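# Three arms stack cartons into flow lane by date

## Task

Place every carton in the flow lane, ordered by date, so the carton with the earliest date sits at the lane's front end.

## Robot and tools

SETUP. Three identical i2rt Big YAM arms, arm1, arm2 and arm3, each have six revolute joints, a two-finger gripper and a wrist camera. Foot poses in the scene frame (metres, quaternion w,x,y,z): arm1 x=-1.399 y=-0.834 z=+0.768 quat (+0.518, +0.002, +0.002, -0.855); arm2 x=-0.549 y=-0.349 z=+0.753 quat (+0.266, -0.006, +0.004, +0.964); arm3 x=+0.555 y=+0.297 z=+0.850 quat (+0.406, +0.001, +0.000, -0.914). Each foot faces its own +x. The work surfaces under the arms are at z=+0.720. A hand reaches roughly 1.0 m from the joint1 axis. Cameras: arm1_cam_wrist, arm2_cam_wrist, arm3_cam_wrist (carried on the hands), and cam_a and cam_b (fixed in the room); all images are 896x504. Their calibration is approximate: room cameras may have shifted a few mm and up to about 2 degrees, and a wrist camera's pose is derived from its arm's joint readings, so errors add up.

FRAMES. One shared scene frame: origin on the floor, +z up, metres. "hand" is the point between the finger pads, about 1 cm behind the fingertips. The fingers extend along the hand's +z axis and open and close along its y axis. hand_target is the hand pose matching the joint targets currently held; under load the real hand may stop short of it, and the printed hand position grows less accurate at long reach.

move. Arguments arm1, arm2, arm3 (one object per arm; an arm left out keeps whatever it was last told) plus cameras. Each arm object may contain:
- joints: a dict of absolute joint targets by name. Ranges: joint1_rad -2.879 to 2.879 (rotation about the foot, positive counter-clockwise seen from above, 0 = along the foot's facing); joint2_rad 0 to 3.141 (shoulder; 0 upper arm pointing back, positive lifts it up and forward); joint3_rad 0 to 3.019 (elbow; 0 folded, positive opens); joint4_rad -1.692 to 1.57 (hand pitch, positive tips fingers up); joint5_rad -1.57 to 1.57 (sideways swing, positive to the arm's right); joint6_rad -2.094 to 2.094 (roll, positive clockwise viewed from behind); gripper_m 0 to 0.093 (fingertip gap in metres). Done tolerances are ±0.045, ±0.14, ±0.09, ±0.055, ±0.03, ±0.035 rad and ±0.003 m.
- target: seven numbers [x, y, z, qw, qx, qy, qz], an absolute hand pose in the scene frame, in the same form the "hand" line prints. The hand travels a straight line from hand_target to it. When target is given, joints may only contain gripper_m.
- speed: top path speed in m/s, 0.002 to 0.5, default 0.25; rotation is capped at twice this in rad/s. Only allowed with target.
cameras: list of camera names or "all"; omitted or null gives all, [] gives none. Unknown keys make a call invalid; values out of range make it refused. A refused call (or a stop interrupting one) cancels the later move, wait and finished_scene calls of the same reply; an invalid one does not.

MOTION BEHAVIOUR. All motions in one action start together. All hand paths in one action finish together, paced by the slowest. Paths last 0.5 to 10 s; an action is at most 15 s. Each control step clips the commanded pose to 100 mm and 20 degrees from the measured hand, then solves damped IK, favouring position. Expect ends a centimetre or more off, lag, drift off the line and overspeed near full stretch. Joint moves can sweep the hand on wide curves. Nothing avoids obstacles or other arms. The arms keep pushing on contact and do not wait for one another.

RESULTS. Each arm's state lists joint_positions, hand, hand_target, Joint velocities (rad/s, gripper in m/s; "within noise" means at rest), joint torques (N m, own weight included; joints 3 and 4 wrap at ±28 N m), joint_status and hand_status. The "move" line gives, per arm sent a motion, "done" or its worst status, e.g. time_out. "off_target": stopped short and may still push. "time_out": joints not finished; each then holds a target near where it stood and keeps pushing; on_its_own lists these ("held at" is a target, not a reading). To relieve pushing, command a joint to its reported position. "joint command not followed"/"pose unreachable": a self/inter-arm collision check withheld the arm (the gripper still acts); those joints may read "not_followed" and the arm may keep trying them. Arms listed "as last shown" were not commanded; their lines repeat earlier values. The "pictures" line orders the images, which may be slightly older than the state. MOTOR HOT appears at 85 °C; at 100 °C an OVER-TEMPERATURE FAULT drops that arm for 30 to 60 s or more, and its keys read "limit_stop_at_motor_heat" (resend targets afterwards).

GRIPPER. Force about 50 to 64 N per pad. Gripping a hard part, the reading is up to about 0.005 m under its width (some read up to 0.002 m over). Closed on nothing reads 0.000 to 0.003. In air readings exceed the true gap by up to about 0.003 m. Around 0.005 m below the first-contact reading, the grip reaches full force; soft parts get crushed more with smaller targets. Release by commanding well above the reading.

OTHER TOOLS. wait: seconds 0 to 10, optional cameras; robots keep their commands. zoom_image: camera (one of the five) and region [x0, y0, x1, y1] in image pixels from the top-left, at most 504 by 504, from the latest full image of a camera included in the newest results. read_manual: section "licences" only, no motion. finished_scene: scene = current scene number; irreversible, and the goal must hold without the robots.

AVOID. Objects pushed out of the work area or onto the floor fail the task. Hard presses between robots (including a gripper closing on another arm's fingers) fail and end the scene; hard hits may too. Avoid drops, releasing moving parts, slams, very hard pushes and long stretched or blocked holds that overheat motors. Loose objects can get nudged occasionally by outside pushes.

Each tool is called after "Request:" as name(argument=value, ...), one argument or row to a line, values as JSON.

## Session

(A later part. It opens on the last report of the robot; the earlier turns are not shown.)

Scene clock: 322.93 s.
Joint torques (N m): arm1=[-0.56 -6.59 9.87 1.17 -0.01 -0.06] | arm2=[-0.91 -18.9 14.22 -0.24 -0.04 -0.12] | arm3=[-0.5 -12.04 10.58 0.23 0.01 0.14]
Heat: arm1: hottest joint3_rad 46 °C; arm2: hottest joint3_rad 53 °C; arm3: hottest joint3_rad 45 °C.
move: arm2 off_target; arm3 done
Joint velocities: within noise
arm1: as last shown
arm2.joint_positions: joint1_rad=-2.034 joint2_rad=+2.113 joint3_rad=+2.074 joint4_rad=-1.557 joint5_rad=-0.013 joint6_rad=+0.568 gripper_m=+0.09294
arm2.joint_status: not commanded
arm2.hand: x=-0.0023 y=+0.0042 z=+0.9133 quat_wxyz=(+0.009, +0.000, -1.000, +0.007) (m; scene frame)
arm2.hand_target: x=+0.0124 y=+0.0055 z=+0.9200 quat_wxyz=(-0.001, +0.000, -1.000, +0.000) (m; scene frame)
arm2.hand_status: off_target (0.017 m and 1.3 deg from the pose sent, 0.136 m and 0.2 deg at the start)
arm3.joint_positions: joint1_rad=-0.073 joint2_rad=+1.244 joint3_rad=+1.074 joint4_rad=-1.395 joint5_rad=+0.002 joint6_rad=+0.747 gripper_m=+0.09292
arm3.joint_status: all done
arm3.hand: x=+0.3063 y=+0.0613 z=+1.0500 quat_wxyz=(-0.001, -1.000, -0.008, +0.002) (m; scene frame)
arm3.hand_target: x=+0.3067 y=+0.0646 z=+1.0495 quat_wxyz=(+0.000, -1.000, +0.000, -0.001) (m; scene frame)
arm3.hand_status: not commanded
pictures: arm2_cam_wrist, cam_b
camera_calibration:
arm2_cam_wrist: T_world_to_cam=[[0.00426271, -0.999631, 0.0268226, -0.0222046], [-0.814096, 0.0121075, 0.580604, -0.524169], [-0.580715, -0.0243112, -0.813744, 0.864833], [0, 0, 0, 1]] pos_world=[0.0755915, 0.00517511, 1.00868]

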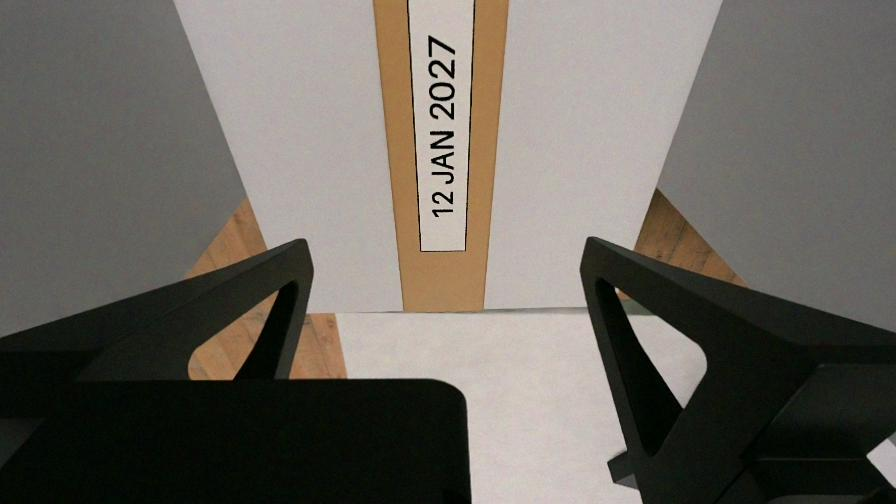

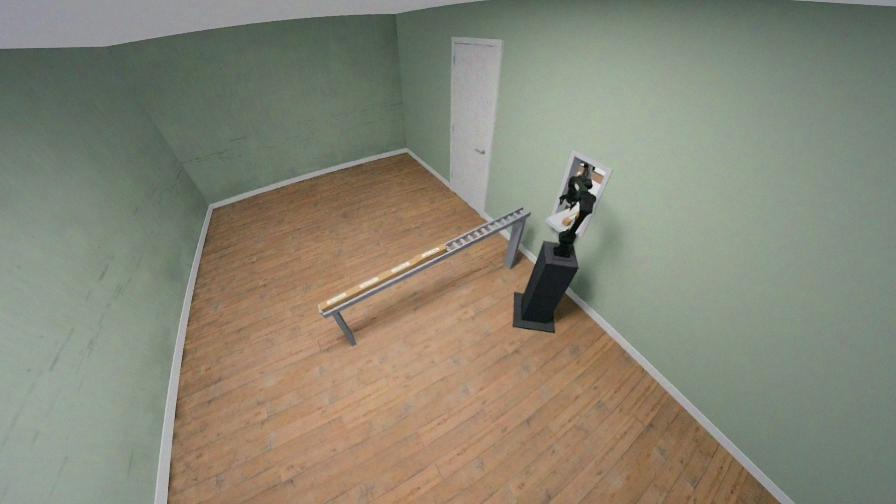

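Request:
move(
  arm2={"target": [-0.38, 0, 0.95, 0, 0, -1, 0], "speed": 0.35},
  arm3={"joints": {"joint1_rad": -0.08, "joint2_rad": 1.50, "joint3_rad": 1.12, "joint4_rad": -1.14, "joint5_rad": 0, "joint6_rad": 0.756}},
  cameras=["arm2_cam_wrist"],
)

Request:
move(
  arm2={"joints": {"joint1_rad": 1.107, "joint2_rad": 1.391, "joint3_rad": 1.147, "joint4_rad": -1.327, "joint5_rad": 0, "joint6_rad": 0.569}},
  arm3={"target": [-0.035, 0.003, 0.86, 0, 1, 0, 0], "speed": 0.25},
  cameras=["arm2_cam_wrist", "arm3_cam_wrist"],
)

Scene clock: 329.13 s.
Joint torques (N m): arm1=[-0.44 -6.48 9.84 1.17 -0.01 -0.05] | arm2=[0.26 -9.17 8.32 0.62 0.13 0.08] | arm3=[-0.38 -16.44 13.11 0.77 0.01 0.15]
Heat: arm1: hottest joint3_rad 46 °C; arm2: hottest joint3_rad 53 °C; arm3: hottest joint3_rad 46 °C.
move: arm2 done; arm3 done
Joint velocities: within noise
arm1: as last shown
arm2.joint_positions: joint1_rad=-1.499 joint2_rad=+1.359 joint3_rad=+1.196 joint4_rad=-1.389 joint5_rad=-0.015 joint6_rad=+1.097 gripper_m=+0.09294
arm2.joint_status: not commanded
arm2.hand: x=-0.3767 y=+0.0027 z=+0.9578 quat_wxyz=(-0.002, +0.003, -1.000, -0.006) (m; scene frame)
arm2.hand_target: x=-0.3800 y=+0.0000 z=+0.9501 quat_wxyz=(+0.000, +0.000, -1.000, +0.000) (m; scene frame)
arm2.hand_status: done (0.009 m and 0.8 deg from the pose sent, 0.379 m and 1.3 deg at the start)
arm3.joint_positions: joint1_rad=-0.073 joint2_rad=+1.502 joint3_rad=+1.087 joint4_rad=-1.151 joint5_rad=+0.002 joint6_rad=+0.748 gripper_m=+0.09292
arm3.joint_status: all done
arm3.hand: x=+0.2545 y=+0.0116 z=+0.9625 quat_wxyz=(-0.001, -1.000, -0.008, +0.002) (m; scene frame)
arm3.hand_target: x=+0.2412 y=+0.0027 z=+0.9752 quat_wxyz=(-0.017, -1.000, +0.000, +0.017) (m; scene frame)
arm3.hand_status: not commanded
pictures: arm2_cam_wrist
camera_calibration:
arm2_cam_wrist: T_world_to_cam=[[0.0111956, -0.999937, 0.000730284, 0.00429242], [-0.827193, -0.00885115, 0.561848, -0.84174], [-0.561806, -0.00689429, -0.82724, 0.703702], [0, 0, 0, 1]] pos_world=[-0.300986, 0.00169331, 1.05506]

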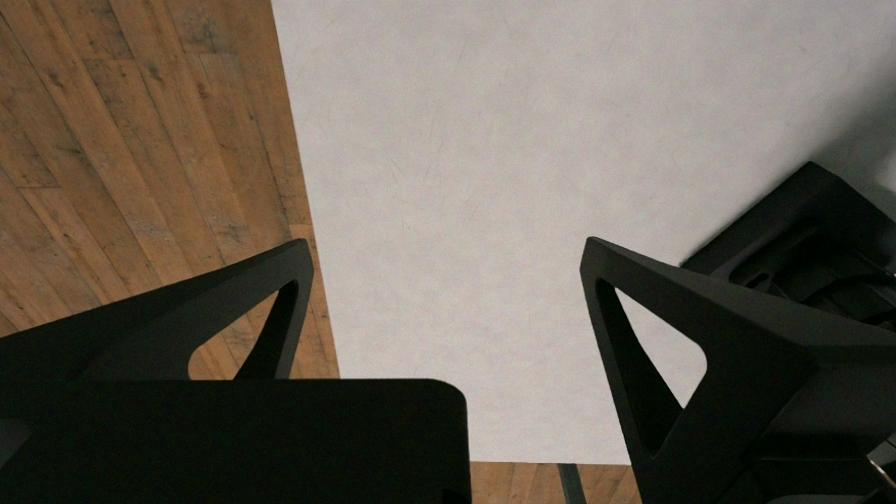

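Scene clock: 331.43 s.
Joint torques (N m): arm1=[-0.56 -6.48 9.87 1.17 -0.01 -0.06] | arm2=[0.32 -9.82 8.28 0.23 0.05 -0.11] | arm3=[-0.21 -26.4 13.97 0.1 0.05 -0.02]
Heat: arm1: hottest joint3_rad 46 °C; arm2: hottest joint3_rad 53 °C; arm3: hottest joint3_rad 46 °C.
move: arm2 done; arm3 off_target
Joint velocities: within noise
arm1.joint_positions: joint1_rad=+1.032 joint2_rad=+0.999 joint3_rad=+1.289 joint4_rad=-1.310 joint5_rad=+0.002 joint6_rad=+0.008 gripper_m=+0.09294
arm1.joint_status: not commanded
arm1.hand: x=-1.2072 y=-1.1505 z=+1.1517 quat_wxyz=(-0.237, -0.474, -0.838, +0.130) (m; scene frame)
arm1.hand_target: x=-1.2109 y=-1.1552 z=+1.1547 quat_wxyz=(-0.240, -0.477, -0.835, +0.134) (m; scene frame)
arm1.hand_status: not commanded
arm2.joint_positions: joint1_rad=+1.102 joint2_rad=+1.393 joint3_rad=+1.166 joint4_rad=-1.324 joint5_rad=+0.000 joint6_rad=+0.579 gripper_m=+0.09299
arm2.joint_status: all done
arm2.hand: x=-0.8877 y=-0.5594 z=+0.9356 quat_wxyz=(+0.011, +1.000, -0.008, -0.003) (m; scene frame)
arm2.hand_target: x=-0.8807 y=-0.5571 z=+0.9295 quat_wxyz=(+0.006, +1.000, -0.001, +0.005) (m; scene frame)
arm2.hand_status: not commanded
arm3.joint_positions: joint1_rad=-0.370 joint2_rad=+2.177 joint3_rad=+1.798 joint4_rad=-1.190 joint5_rad=+0.002 joint6_rad=+0.473 gripper_m=+0.09292
arm3.joint_status: not commanded
arm3.hand: x=-0.0252 y=+0.0066 z=+0.8645 quat_wxyz=(+0.000, -1.000, +0.003, +0.000) (m; scene frame)
arm3.hand_target: x=-0.0345 y=+0.0031 z=+0.8600 quat_wxyz=(+0.000, -1.000, +0.000, +0.000) (m; scene frame)
arm3.hand_status: off_target (0.011 m and 0.4 deg from the pose sent, 0.307 m and 0.9 deg at the start)
pictures: arm2_cam_wrist, arm3_cam_wrist
camera_calibration:
arm2_cam_wrist: T_world_to_cam=[[0.0110197, 0.999895, -0.00939892, 0.575976], [0.828434, -0.00386544, 0.560074, 0.217192], [0.559978, -0.0139582, -0.82839, 1.38725], [0, 0, 0, 1]] pos_world=[-0.963105, -0.555713, 1.03295]
arm3_cam_wrist: T_world_to_cam=[[0.0226267, 0.999743, -0.00164495, -0.00375936], [0.802959, -0.0171927, 0.595786, -0.492852], [0.595605, -0.0148015, -0.803141, 0.832481], [0, 0, 0, 1]] pos_world=[-0.100005, 0.00760692, 0.962228]

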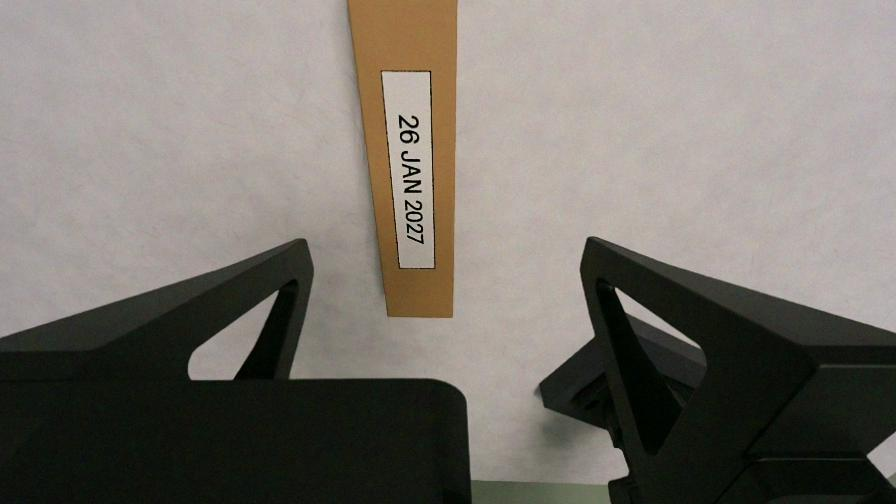

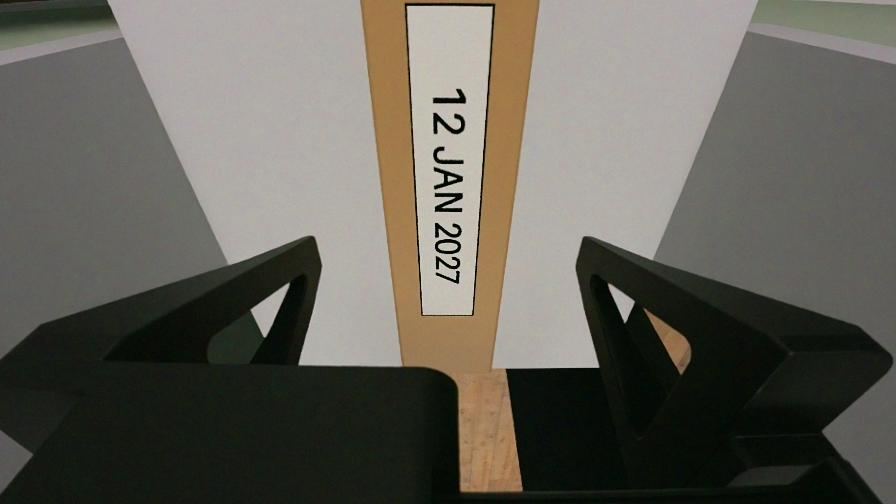

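Request:
move(
  arm2={"target": [-0.862, -0.585, 0.81, 0, 0.99999, -0.0044, 0], "speed": 0.2},
  arm3={"target": [-0.032, 0.003, 0.779, 0, 1, 0, 0], "speed": 0.12},
  cameras=["arm2_cam_wrist", "arm3_cam_wrist"],
)

Scene clock: 354.97 s.
Joint torques (N m): arm1=[-0.56 -6.53 9.87 1.17 -0.01 -0.06] | arm2=[0.62 -9.17 7.53 0.79 0.11 0.16] | arm3=[0.09 -26.93 10.18 0.73 0.05 -0.02]
Heat: arm1: hottest joint3_rad 46 °C; arm2: hottest joint3_rad 51 °C; arm3: hottest joint3_rad 49 °C.
move: arm2 off_target; arm3 off_target
Joint velocities: within noise
arm1: as last shown
arm2.joint_positions: joint1_rad=+1.185 joint2_rad=+1.512 joint3_rad=+0.959 joint4_rad=-1.002 joint5_rad=+0.013 joint6_rad=+0.652 gripper_m=+0.09299
arm2.joint_status: not commanded
arm2.hand: x=-0.8674 y=-0.5845 z=+0.8191 quat_wxyz=(+0.005, +1.000, -0.003, -0.006) (m; scene frame)
arm2.hand_target: x=-0.8619 y=-0.5847 z=+0.8101 quat_wxyz=(+0.000, +1.000, -0.004, +0.000) (m; scene frame)
arm2.hand_status: off_target (0.011 m and 0.9 deg from the pose sent, 0.131 m and 1.4 deg at the start)
arm3.joint_positions: joint1_rad=-0.370 joint2_rad=+2.273 joint3_rad=+1.770 joint4_rad=-1.055 joint5_rad=+0.002 joint6_rad=+0.473 gripper_m=+0.09292
arm3.joint_status: not commanded
arm3.hand: x=-0.0318 y=+0.0033 z=+0.7944 quat_wxyz=(-0.002, -1.000, +0.003, +0.005) (m; scene frame)
arm3.hand_target: x=-0.0316 y=+0.0031 z=+0.7792 quat_wxyz=(+0.000, -1.000, +0.000, +0.000) (m; scene frame)
arm3.hand_status: off_target (0.015 m and 0.7 deg from the pose sent, 0.086 m and 0.4 deg at the start)
pictures: arm2_cam_wrist, arm3_cam_wrist
camera_calibration:
arm2_cam_wrist: T_world_to_cam=[[0.00200854, 0.999995, 0.00234071, 0.582343], [0.83109, -0.00297103, 0.55613, 0.271665], [0.556134, 0.000828331, -0.831092, 1.2865], [0, 0, 0, 1]] pos_world=[-0.942413, -0.582598, 0.916755]
arm3_cam_wrist: T_world_to_cam=[[0.0221722, 0.99973, -0.00696451, 0.00384983], [0.809004, -0.0138485, 0.58764, -0.439233], [0.587385, -0.0186636, -0.809093, 0.784424], [0, 0, 0, 1]] pos_world=[-0.105503, 0.00470864, 0.892809]

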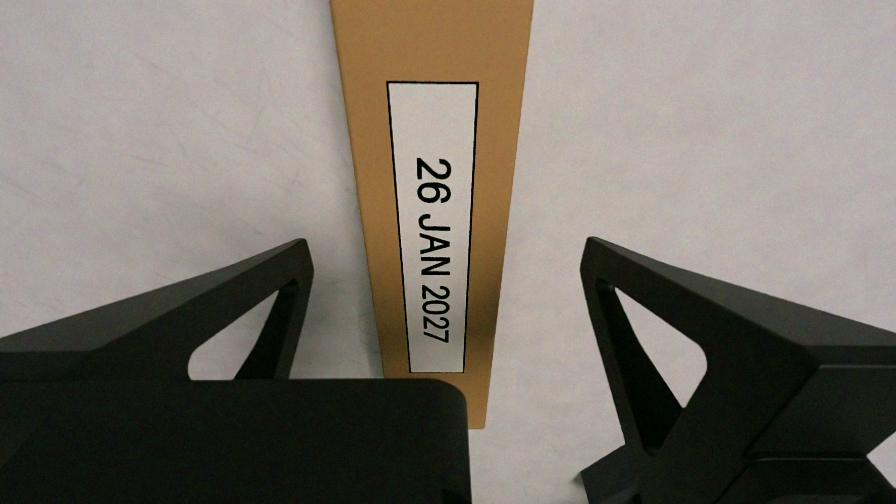

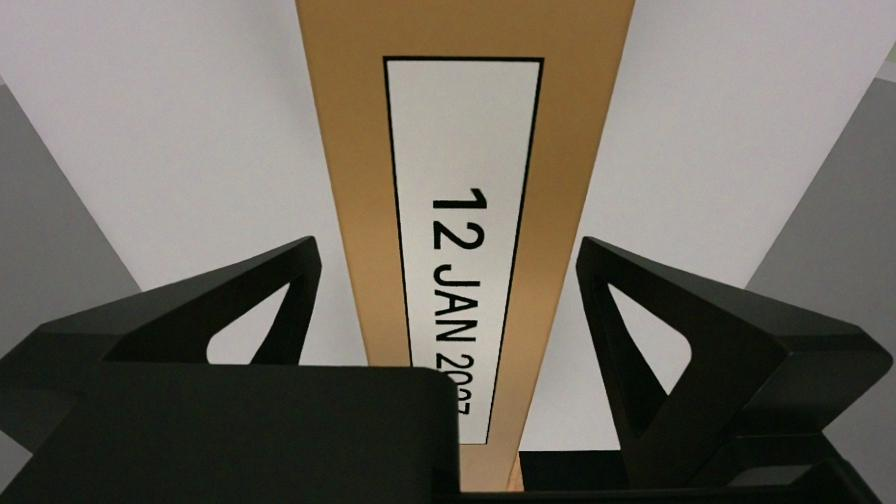

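Request:
move(
  arm2={"target": [-0.845, -0.589, 0.75, 0, 0.99999, -0.0044, 0], "speed": 0.12},
  arm3={"joints": {"gripper_m": 0.054}},
  cameras=["arm2_cam_wrist", "arm3_cam_wrist"],
)

Scene clock: 377.87 s.
Joint torques (N m): arm1=[-0.5 -6.48 9.85 1.16 -0.01 -0.05] | arm2=[0.73 -9.17 6.45 0.8 0.1 0.08] | arm3=[0.15 -27.11 10.15 0.7 0 -0.01]
Heat: arm1: hottest joint3_rad 46 °C; arm2: hottest joint3_rad 50 °C; arm3: hottest joint3_rad 48 °C.
move: arm2 off_target; arm3 off_target
Joint velocities: within noise
arm1: as last shown
arm2.joint_positions: joint1_rad=+1.217 joint2_rad=+1.595 joint3_rad=+0.863 joint4_rad=-0.821 joint5_rad=+0.014 joint6_rad=+0.685 gripper_m=+0.09299
arm2.joint_status: not commanded
arm2.hand: x=-0.8522 y=-0.5898 z=+0.7594 quat_wxyz=(+0.006, +1.000, -0.004, -0.007) (m; scene frame)
arm2.hand_target: x=-0.8449 y=-0.5888 z=+0.7502 quat_wxyz=(+0.000, +1.000, -0.004, +0.000) (m; scene frame)
arm2.hand_status: off_target (0.012 m and 1.0 deg from the pose sent, 0.073 m and 0.9 deg at the start)
arm3.joint_positions: joint1_rad=-0.370 joint2_rad=+2.273 joint3_rad=+1.770 joint4_rad=-1.055 joint5_rad=+0.003 joint6_rad=+0.473 gripper_m=+0.05842
arm3.joint_status: gripper_m off_target (ended at +0.05844, target +0.05400)
arm3.hand: x=-0.0318 y=+0.0034 z=+0.7944 quat_wxyz=(-0.002, -1.000, +0.003, +0.005) (m; scene frame)
arm3.hand_target: x=-0.0316 y=+0.0031 z=+0.7792 quat_wxyz=(+0.000, -1.000, +0.000, +0.000) (m; scene frame)
arm3.hand_status: not commanded
pictures: arm2_cam_wrist, arm3_cam_wrist
camera_calibration:
arm2_cam_wrist: T_world_to_cam=[[0.00313093, 0.999995, 0.000555363, 0.590024], [0.832211, -0.00291353, 0.554451, 0.294455], [0.55445, -0.00127377, -0.832216, 1.22665], [0, 0, 0, 1]] pos_world=[-0.927015, -0.5876, 0.857253]
arm3_cam_wrist: T_world_to_cam=[[0.0221963, 0.999736, -0.0059779, 0.00287459], [0.809342, -0.0144583, 0.587159, -0.438742], [0.586918, -0.0178709, -0.809449, 0.784831], [0, 0, 0, 1]] pos_world=[-0.105602, 0.00480839, 0.892909]

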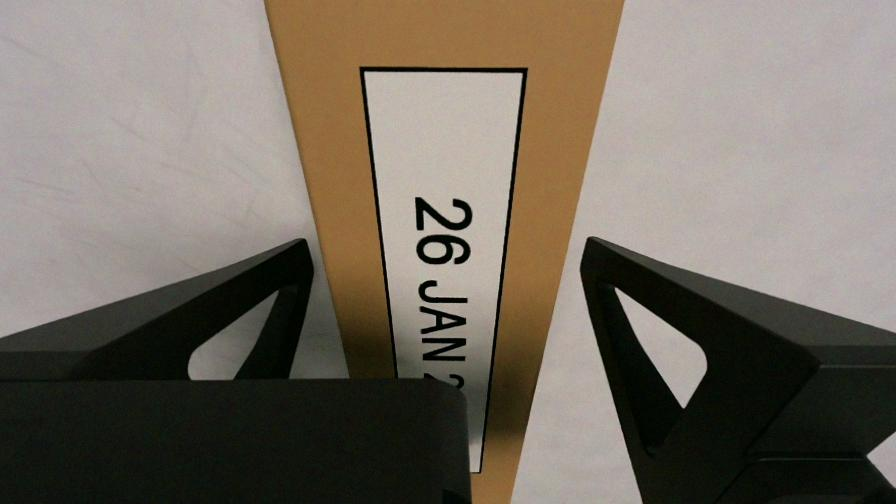

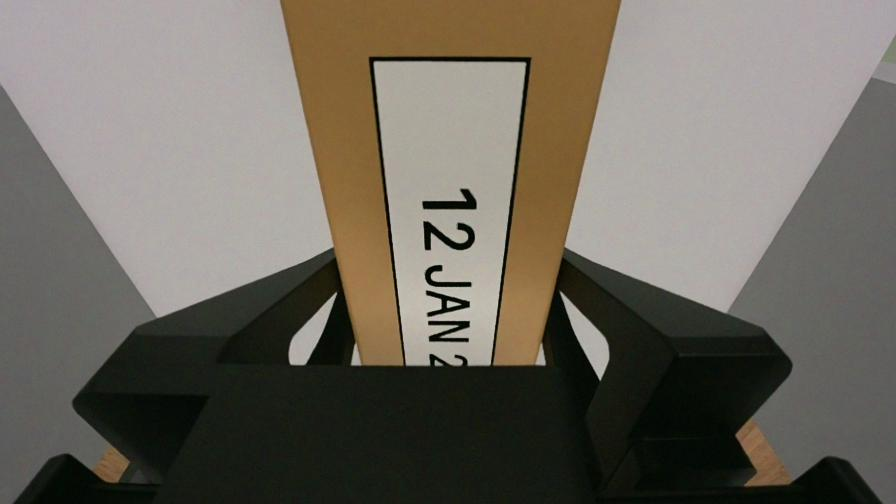

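Request:
move(
  arm2={"joints": {"gripper_m": 0.054}},
  arm3={"target": [-0.03, 0.006, 0.92, 0, 1, 0, 0], "speed": 0.2},
  cameras=["arm2_cam_wrist", "arm3_cam_wrist"],
)

Request:
move(
  arm2={"target": [-0.85, -0.589, 0.95, 0, 0.99999, -0.0044, 0], "speed": 0.2},
  arm3={"target": [0.25, 0.005, 0.96, 0, 1, 0, 0], "speed": 0.3},
  cameras=["arm2_cam_wrist", "arm3_cam_wrist"],
)

Scene clock: 382.87 s.
Joint torques (N m): arm1=[-0.5 -6.48 9.85 1.17 0 -0.05] | arm2=[0.62 -9.23 6.43 0.77 0.08 0.08] | arm3=[-0.15 -29.39 15.08 -0.18 0.02 -0.02]
Heat: arm1: hottest joint3_rad 46 °C; arm2: hottest joint3_rad 49 °C; arm3: hottest joint3_rad 47 °C.
move: arm2 off_target; arm3 off_target
Joint velocities: within noise
arm1: as last shown
arm2.joint_positions: joint1_rad=+1.218 joint2_rad=+1.595 joint3_rad=+0.863 joint4_rad=-0.820 joint5_rad=+0.014 joint6_rad=+0.688 gripper_m=+0.06067
arm2.joint_status: gripper_m off_target (ended at +0.06070, target +0.05400)
arm2.hand: x=-0.8522 y=-0.5900 z=+0.7594 quat_wxyz=(+0.006, +1.000, -0.005, -0.007) (m; scene frame)
arm2.hand_target: x=-0.8449 y=-0.5887 z=+0.7502 quat_wxyz=(+0.000, +1.000, -0.004, +0.000) (m; scene frame)
arm2.hand_status: not commanded
arm3.joint_positions: joint1_rad=-0.370 joint2_rad=+2.144 joint3_rad=+1.827 joint4_rad=-1.300 joint5_rad=+0.003 joint6_rad=+0.472 gripper_m=+0.05842
arm3.joint_status: not commanded
arm3.hand: x=-0.0138 y=+0.0126 z=+0.8956 quat_wxyz=(+0.012, -1.000, +0.003, -0.021) (m; scene frame)
arm3.hand_target: x=-0.0289 y=+0.0064 z=+0.9202 quat_wxyz=(+0.000, -1.000, +0.000, +0.000) (m; scene frame)
arm3.hand_status: off_target (0.030 m and 2.8 deg from the pose sent, 0.126 m and 0.7 deg at the start)
pictures: arm2_cam_wrist, arm3_cam_wrist
camera_calibration:
arm2_cam_wrist: T_world_to_cam=[[0.00474414, 0.999989, 0.000333228, 0.591906], [0.832675, -0.0041349, 0.553747, 0.294632], [0.553742, -0.00234958, -0.832685, 1.2258], [0, 0, 0, 1]] pos_world=[-0.926914, -0.587801, 0.857353]
arm3_cam_wrist: T_world_to_cam=[[0.0213424, 0.999528, 0.0221097, -0.0312089], [0.776787, -0.0305005, 0.629025, -0.55045], [0.629402, 0.00374963, -0.777071, 0.827555], [0, 0, 0, 1]] pos_world=[-0.0926165, 0.0113021, 0.990005]

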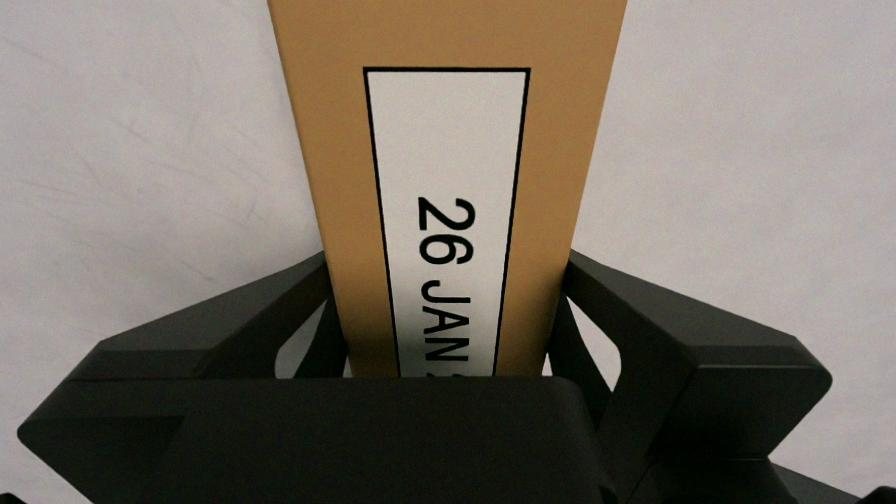

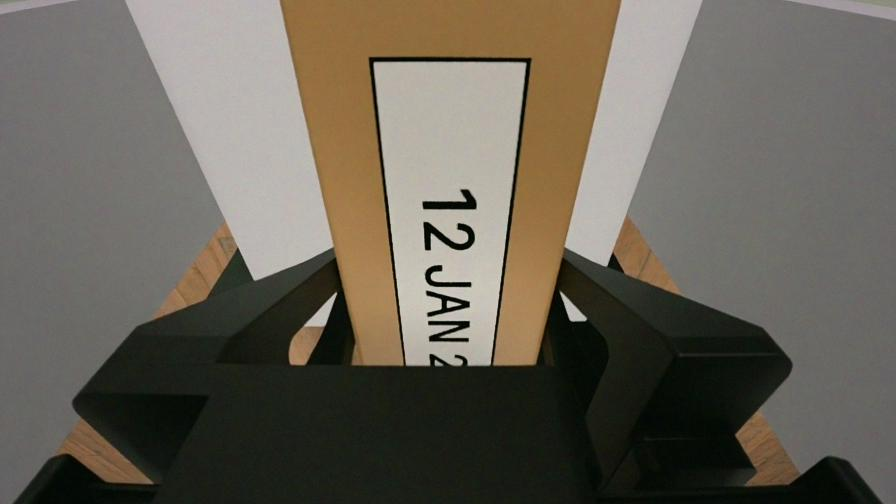

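Scene clock: 384.90 s.
Joint torques (N m): arm1=[-0.5 -6.53 9.85 1.17 0 -0.05] | arm2=[0.62 -9.29 15.62 -0.34 0 0.07] | arm3=[0.5 -18.49 10.54 0.55 0.16 0.17]
Heat: arm1: hottest joint3_rad 46 °C; arm2: hottest joint3_rad 50 °C; arm3: hottest joint3_rad 47 °C.
move: arm2 off_target; arm3 off_target
Joint velocities: within noise
arm1: as last shown
arm2.joint_positions: joint1_rad=+1.218 joint2_rad=+1.363 joint3_rad=+1.088 joint4_rad=-1.369 joint5_rad=+0.015 joint6_rad=+0.688 gripper_m=+0.06067
arm2.joint_status: not commanded
arm2.hand: x=-0.8320 y=-0.5706 z=+0.9192 quat_wxyz=(-0.023, +0.999, -0.004, +0.028) (m; scene frame)
arm2.hand_target: x=-0.8483 y=-0.5877 z=+0.9501 quat_wxyz=(+0.001, +1.000, -0.004, +0.000) (m; scene frame)
arm2.hand_status: off_target (0.040 m and 4.2 deg from the pose sent, 0.191 m and 1.1 deg at the start)
arm3.joint_positions: joint1_rad=-0.075 joint2_rad=+1.547 joint3_rad=+1.099 joint4_rad=-1.157 joint5_rad=-0.001 joint6_rad=+0.758 gripper_m=+0.05842
arm3.joint_status: not commanded
arm3.hand: x=+0.2524 y=+0.0103 z=+0.9493 quat_wxyz=(+0.011, -1.000, -0.002, -0.014) (m; scene frame)
arm3.hand_target: x=+0.2502 y=+0.0050 z=+0.9601 quat_wxyz=(+0.000, -1.000, +0.000, +0.000) (m; scene frame)
arm3.hand_status: off_target (0.012 m and 2.0 deg from the pose sent, 0.272 m and 2.8 deg at the start)
pictures: arm2_cam_wrist, arm3_cam_wrist
camera_calibration:
arm2_cam_wrist: T_world_to_cam=[[0.000829188, 0.998234, 0.0593992, 0.513713], [0.791303, -0.0369731, 0.610306, 0.0842601], [0.611424, 0.0464967, -0.789936, 1.38424], [0, 0, 0, 1]] pos_world=[-0.913458, -0.574053, 1.01152]
arm3_cam_wrist: T_world_to_cam=[[0.0124398, 0.999715, 0.0203602, -0.0318646], [0.78668, -0.0223539, 0.616956, -0.782113], [0.617235, 0.00834214, -0.786734, 0.713968], [0, 0, 0, 1]] pos_world=[0.174982, 0.00841623, 1.04488]

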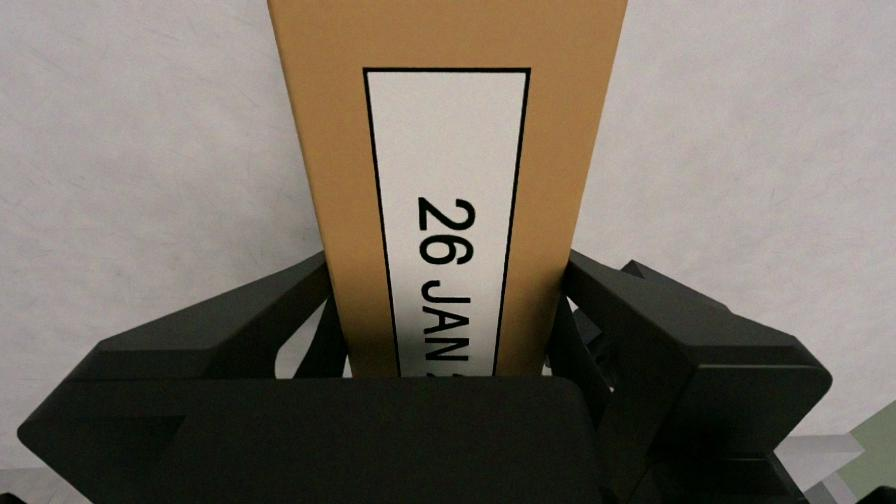

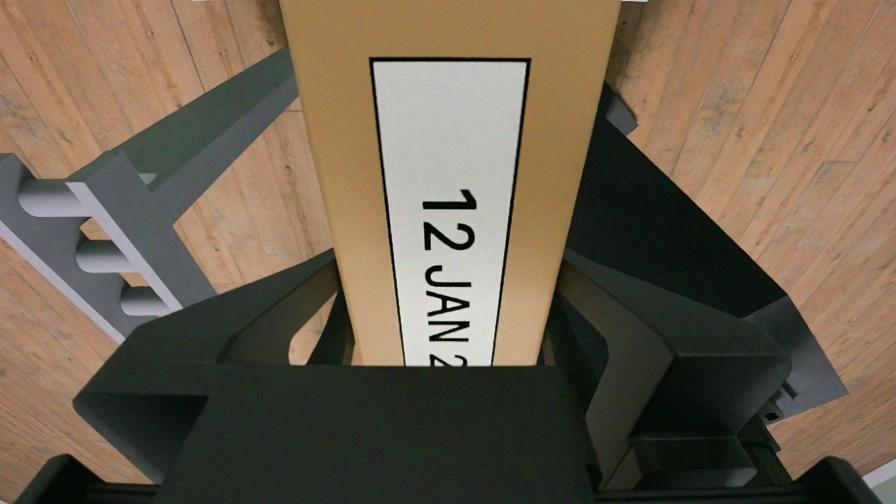

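Request:
move(
  arm2={"joints": {"joint1_rad": -1.4826, "joint2_rad": 1.361, "joint3_rad": 1.223, "joint4_rad": -1.433, "joint5_rad": 0, "joint6_rad": 1.12}},
  arm3={"joints": {"joint1_rad": 1.021, "joint2_rad": 2.136, "joint3_rad": 1.903, "joint4_rad": -1.338, "joint5_rad": 0, "joint6_rad": -1.285}},
  cameras=["arm2_cam_wrist", "arm3_cam_wrist", "cam_b"],
)

Scene clock: 392.27 s.
Joint torques (N m): arm1=[-0.5 -6.48 9.88 1.17 0 -0.05] | arm2=[-0.38 -10.87 13.98 -0.36 -0.03 0.09] | arm3=[0.44 -30.39 14.71 -0.21 -0.02 -0.05]
Heat: arm1: hottest joint3_rad 46 °C; arm2: hottest joint3_rad 51 °C; arm3: hottest joint3_rad 47 °C.
move: arm2 done; arm3 done
Joint velocities: within noise
arm1: as last shown
arm2.joint_positions: joint1_rad=-1.479 joint2_rad=+1.378 joint3_rad=+1.166 joint4_rad=-1.422 joint5_rad=+0.002 joint6_rad=+1.110 gripper_m=+0.06068
arm2.joint_status: all done
arm2.hand: x=-0.3878 y=-0.0102 z=+0.9402 quat_wxyz=(+0.008, +0.006, -0.999, +0.035) (m; scene frame)
arm2.hand_target: x=-0.3813 y=+0.0020 z=+0.9673 quat_wxyz=(-0.005, +0.000, -1.000, +0.006) (m; scene frame)
arm2.hand_status: not commanded
arm3.joint_positions: joint1_rad=+1.016 joint2_rad=+2.152 joint3_rad=+1.855 joint4_rad=-1.327 joint5_rad=-0.001 joint6_rad=-1.277 gripper_m=+0.05846
arm3.joint_status: all done
arm3.hand: x=+0.7313 y=-0.3160 z=+0.9024 quat_wxyz=(+0.006, -0.007, -1.000, -0.026) (m; scene frame)
arm3.hand_target: x=+0.7384 y=-0.3297 z=+0.9300 quat_wxyz=(-0.001, +0.000, -1.000, +0.000) (m; scene frame)
arm3.hand_status: not commanded
pictures: arm2_cam_wrist, arm3_cam_wrist, cam_b
camera_calibration:
arm2_cam_wrist: T_world_to_cam=[[0.0179305, -0.996443, 0.0823351, -0.0825633], [-0.81558, 0.0330588, 0.577699, -0.851112], [-0.578366, -0.0775093, -0.812087, 0.661294], [0, 0, 0, 1]] pos_world=[-0.310199, -0.00287647, 1.03551]
arm3_cam_wrist: T_world_to_cam=[[-0.0291599, -0.998077, -0.0546985, -0.243807], [-0.795554, -0.00995729, 0.605801, 0.0337581], [-0.605181, 0.0611807, -0.793734, 1.30119], [0, 0, 0, 1]] pos_world=[0.807204, -0.322609, 0.999014]

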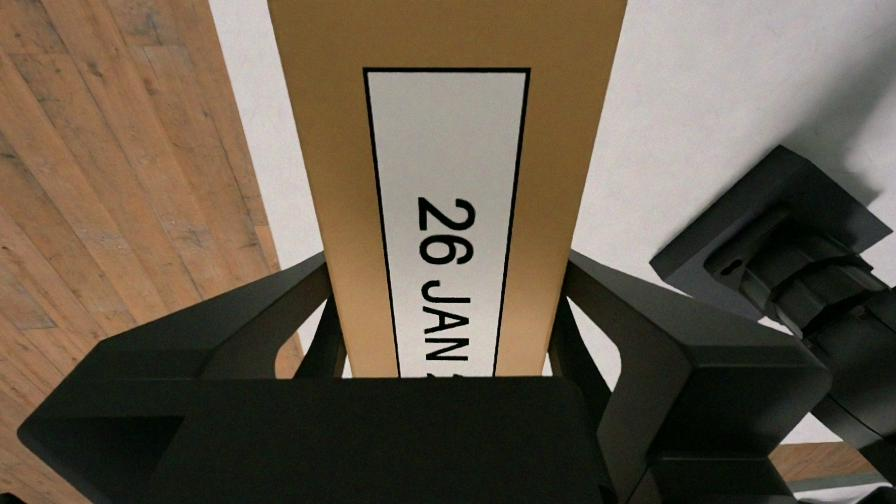

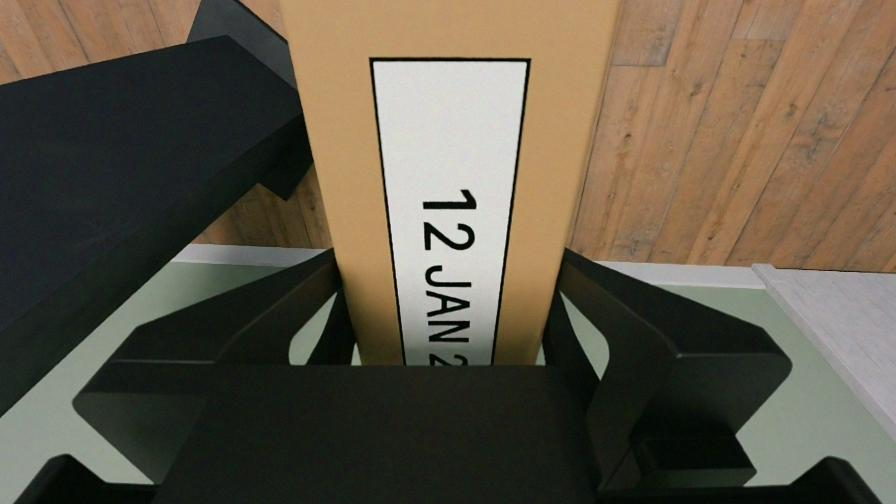

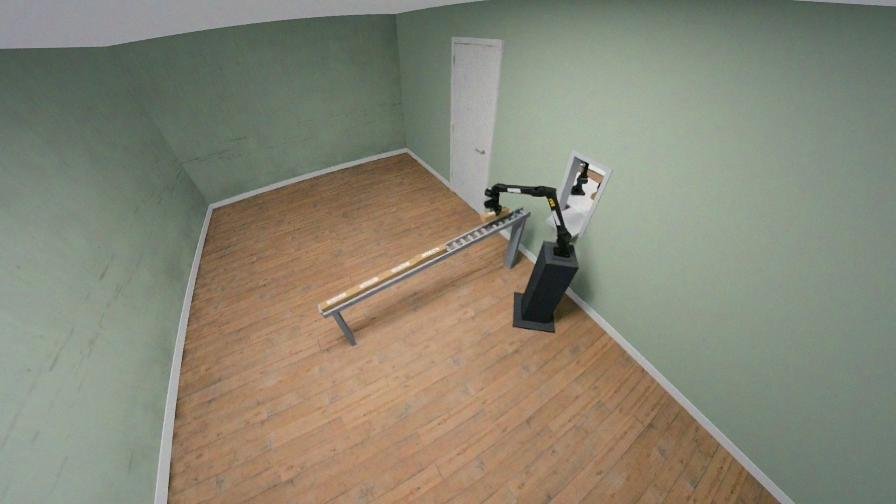

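Request:
move(
  arm2={"target": [-0.05, 0.002, 0.91, 0, 0, -1, 0], "speed": 0.25},
  arm3={"target": [0.738, -0.338, 0.83, 0.0506, -0.0105, -0.9986, 0.013], "speed": 0.2},
  cameras=["arm2_cam_wrist", "arm3_cam_wrist"],
)

Scene clock: 398.47 s.
Joint torques (N m): arm1=[-0.56 -6.53 9.85 1.17 0 -0.05] | arm2=[-0.09 -18.49 15.97 -0.43 -0.09 -0.11] | arm3=[1.08 -29.22 10.73 0.61 0.18 0.15]
Heat: arm1: hottest joint3_rad 46 °C; arm2: hottest joint3_rad 52 °C; arm3: hottest joint3_rad 47 °C.
move: arm2 off_target; arm3 done
Joint velocities: within noise
arm1: as last shown
arm2.joint_positions: joint1_rad=-1.997 joint2_rad=+1.961 joint3_rad=+1.743 joint4_rad=-1.422 joint5_rad=-0.012 joint6_rad=+0.618 gripper_m=+0.06068
arm2.joint_status: not commanded
arm2.hand: x=-0.0697 y=-0.0139 z=+0.8808 quat_wxyz=(+0.027, -0.007, -0.999, +0.021) (m; scene frame)
arm2.hand_target: x=-0.0521 y=+0.0007 z=+0.9104 quat_wxyz=(-0.001, +0.000, -1.000, +0.000) (m; scene frame)
arm2.hand_status: off_target (0.039 m and 4.0 deg from the pose sent, 0.339 m and 4.2 deg at the start)
arm3.joint_positions: joint1_rad=+1.033 joint2_rad=+2.251 joint3_rad=+1.826 joint4_rad=-1.166 joint5_rad=+0.101 joint6_rad=-1.249 gripper_m=+0.05846
arm3.joint_status: not commanded
arm3.hand: x=+0.7301 y=-0.3347 z=+0.8300 quat_wxyz=(+0.050, -0.011, -0.999, +0.006) (m; scene frame)
arm3.hand_target: x=+0.7379 y=-0.3379 z=+0.8300 quat_wxyz=(+0.050, -0.010, -0.999, +0.013) (m; scene frame)
arm3.hand_status: done (0.009 m and 0.8 deg from the pose sent, 0.076 m and 6.8 deg at the start)
pictures: arm2_cam_wrist, arm3_cam_wrist
camera_calibration:
arm2_cam_wrist: T_world_to_cam=[[-0.00744517, -0.998483, 0.0545559, -0.064443], [-0.793077, 0.0391265, 0.607863, -0.58217], [-0.609076, -0.0387414, -0.792165, 0.777641], [0, 0, 0, 1]] pos_world=[0.0114566, -0.0114402, 0.973416]
arm3_cam_wrist: T_world_to_cam=[[-0.038035, -0.99921, 0.0114994, -0.315322], [-0.738624, 0.0358628, 0.673163, -0.00564058], [-0.673044, 0.0171101, -0.739405, 1.23378], [0, 0, 0, 1]] pos_world=[0.814226, -0.33598, 0.919683]

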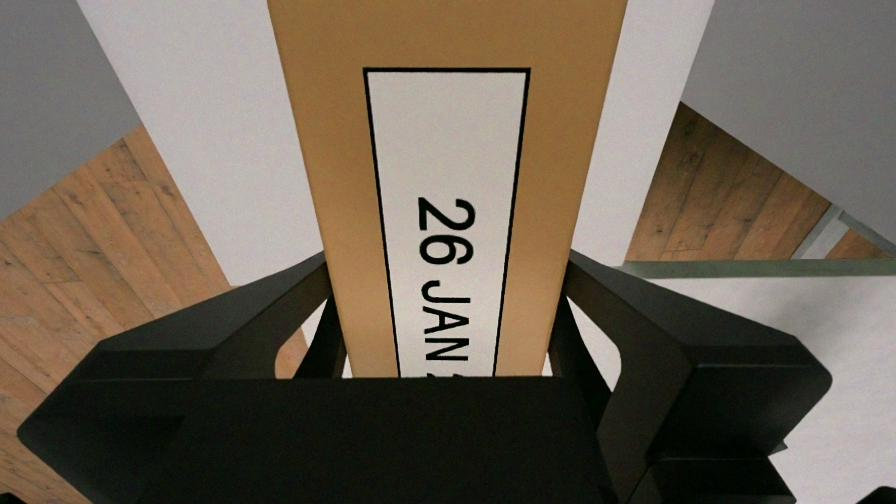

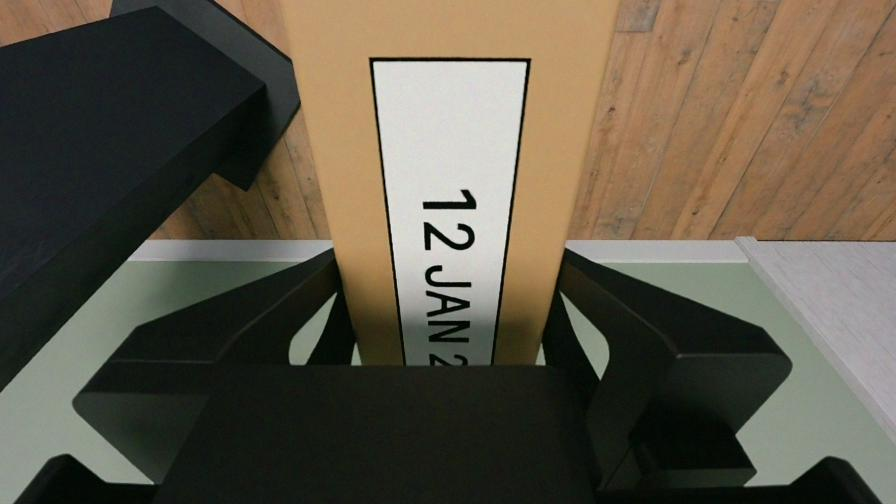

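Request:
move(
  arm2={"target": [0.014, 0.007, 0.828, 0, 0, -1, 0], "speed": 0.15},
  arm3={"target": [0.742, -0.336, 0.794, 0.0506, -0.0105, -0.9986, 0.015], "speed": 0.08},
  cameras=["arm2_cam_wrist", "arm3_cam_wrist"],
)

Scene clock: 415.53 s.
Joint torques (N m): arm1=[-0.56 -6.48 9.87 1.17 -0.01 -0.06] | arm2=[-0.62 -21.48 15.77 0.12 -0.08 -0.11] | arm3=[0.91 -29.68 10.37 0.57 0.18 0.14]
Heat: arm1: hottest joint3_rad 46 °C; arm2: hottest joint3_rad 55 °C; arm3: hottest joint3_rad 47 °C.
move: arm2 off_target; arm3 done
Joint velocities: within noise
arm1: as last shown
arm2.joint_positions: joint1_rad=-2.036 joint2_rad=+2.167 joint3_rad=+1.865 joint4_rad=-1.348 joint5_rad=-0.011 joint6_rad=+0.571 gripper_m=+0.06068
arm2.joint_status: not commanded
arm2.hand: x=-0.0131 y=-0.0061 z=+0.8011 quat_wxyz=(+0.031, -0.003, -0.999, +0.022) (m; scene frame)
arm2.hand_target: x=+0.0118 y=+0.0056 z=+0.8290 quat_wxyz=(-0.001, +0.000, -1.000, +0.000) (m; scene frame)
arm2.hand_status: off_target (0.040 m and 4.4 deg from the pose sent, 0.101 m and 4.0 deg at the start)
arm3.joint_positions: joint1_rad=+1.040 joint2_rad=+2.294 joint3_rad=+1.798 joint4_rad=-1.094 joint5_rad=+0.103 joint6_rad=-1.242 gripper_m=+0.05846
arm3.joint_status: not commanded
arm3.hand: x=+0.7341 y=-0.3324 z=+0.7933 quat_wxyz=(+0.051, -0.011, -0.999, +0.007) (m; scene frame)
arm3.hand_target: x=+0.7420 y=-0.3359 z=+0.7941 quat_wxyz=(+0.051, -0.010, -0.999, +0.015) (m; scene frame)
arm3.hand_status: done (0.009 m and 0.9 deg from the pose sent, 0.038 m and 1.1 deg at the start)
pictures: arm2_cam_wrist, arm3_cam_wrist
camera_calibration:
arm2_cam_wrist: T_world_to_cam=[[0.00117627, -0.998356, 0.057299, -0.0539869], [-0.787511, 0.0343886, 0.615341, -0.495055], [-0.6163, -0.0458474, -0.786176, 0.744364], [0, 0, 0, 1]] pos_world=[0.0689536, -0.0027467, 0.892922]
arm3_cam_wrist: T_world_to_cam=[[-0.0376313, -0.999186, 0.0145244, -0.315135], [-0.738107, 0.0375906, 0.673636, 0.0218064], [-0.673634, 0.0146292, -0.73892, 1.20865], [0, 0, 0, 1]] pos_world=[0.818426, -0.33338, 0.882986]

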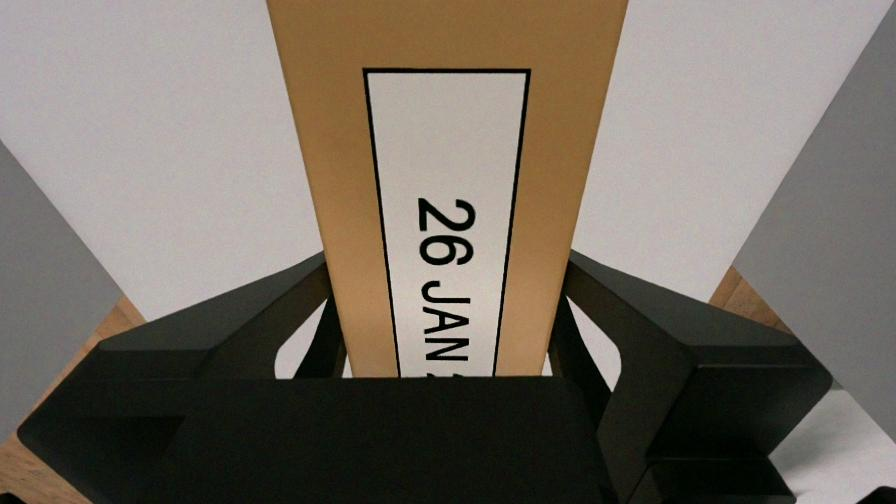

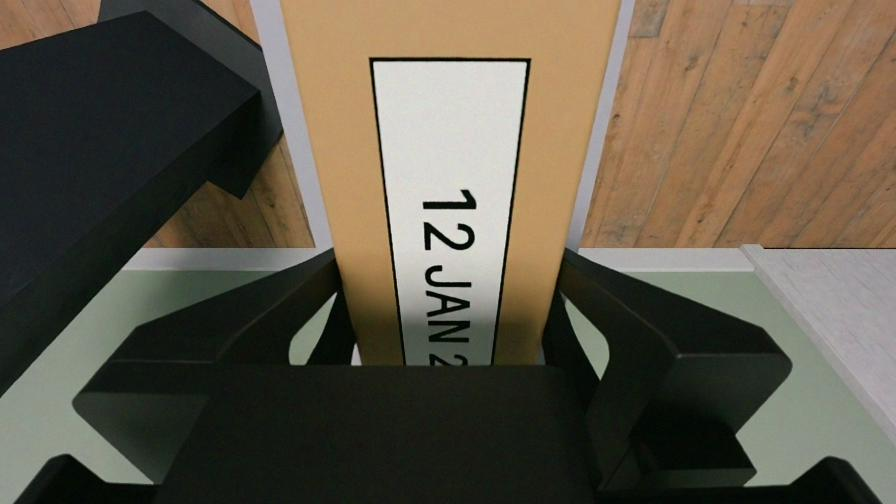

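Request:
zoom_image(
  camera="arm3_cam_wrist",
  region=[220, 0, 670, 260],
)

Scaled by 1.120 from the camera's 896x504 image, which has a finer 1280x720 frame.

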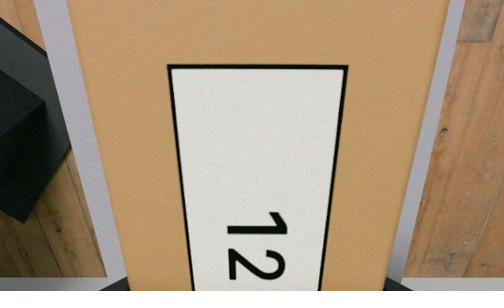

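Request:
zoom_image(
  camera="arm3_cam_wrist",
  region=[250, 120, 370, 260],
)

Request:
zoom_image(
  camera="arm3_cam_wrist",
  region=[540, 120, 660, 260],
)

Scaled by 3.600 from the camera's 896x504 image, which has a finer 1280x720 frame.

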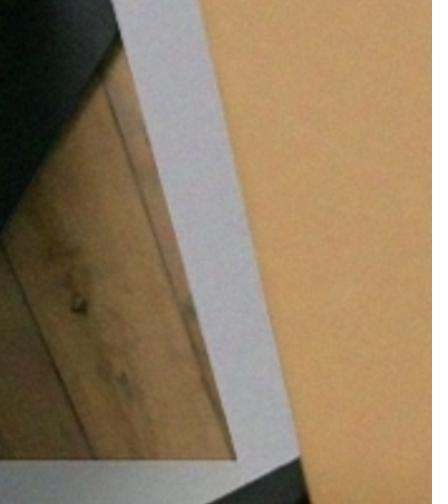

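Scaled by 3.600 from the camera's 896x504 image, which has a finer 1280x720 frame.

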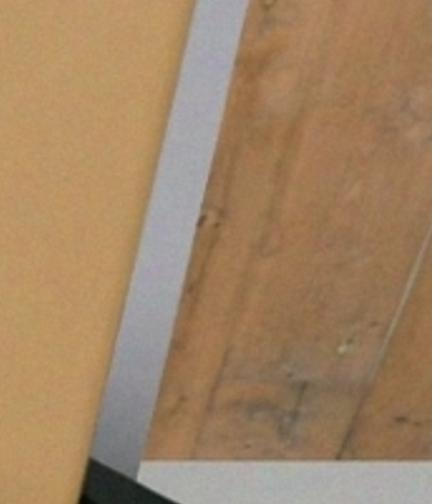

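Request:
zoom_image(
  camera="arm3_cam_wrist",
  region=[230, 0, 350, 140],
)

Request:
zoom_image(
  camera="arm3_cam_wrist",
  region=[560, 0, 680, 140],
)

Scaled by 3.600 from the camera's 896x504 image, which has a finer 1280x720 frame.

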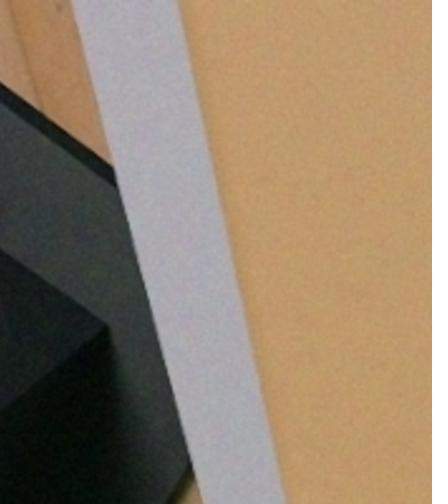

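Scaled by 3.600 from the camera's 896x504 image, which has a finer 1280x720 frame.

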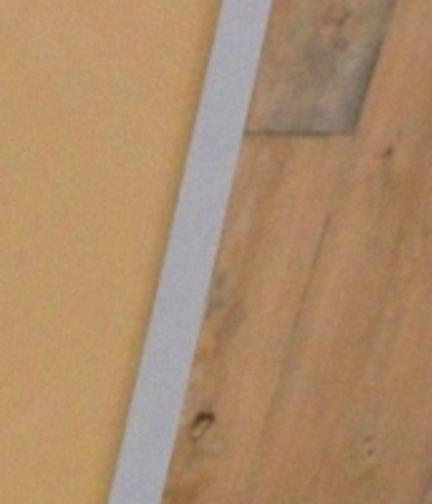

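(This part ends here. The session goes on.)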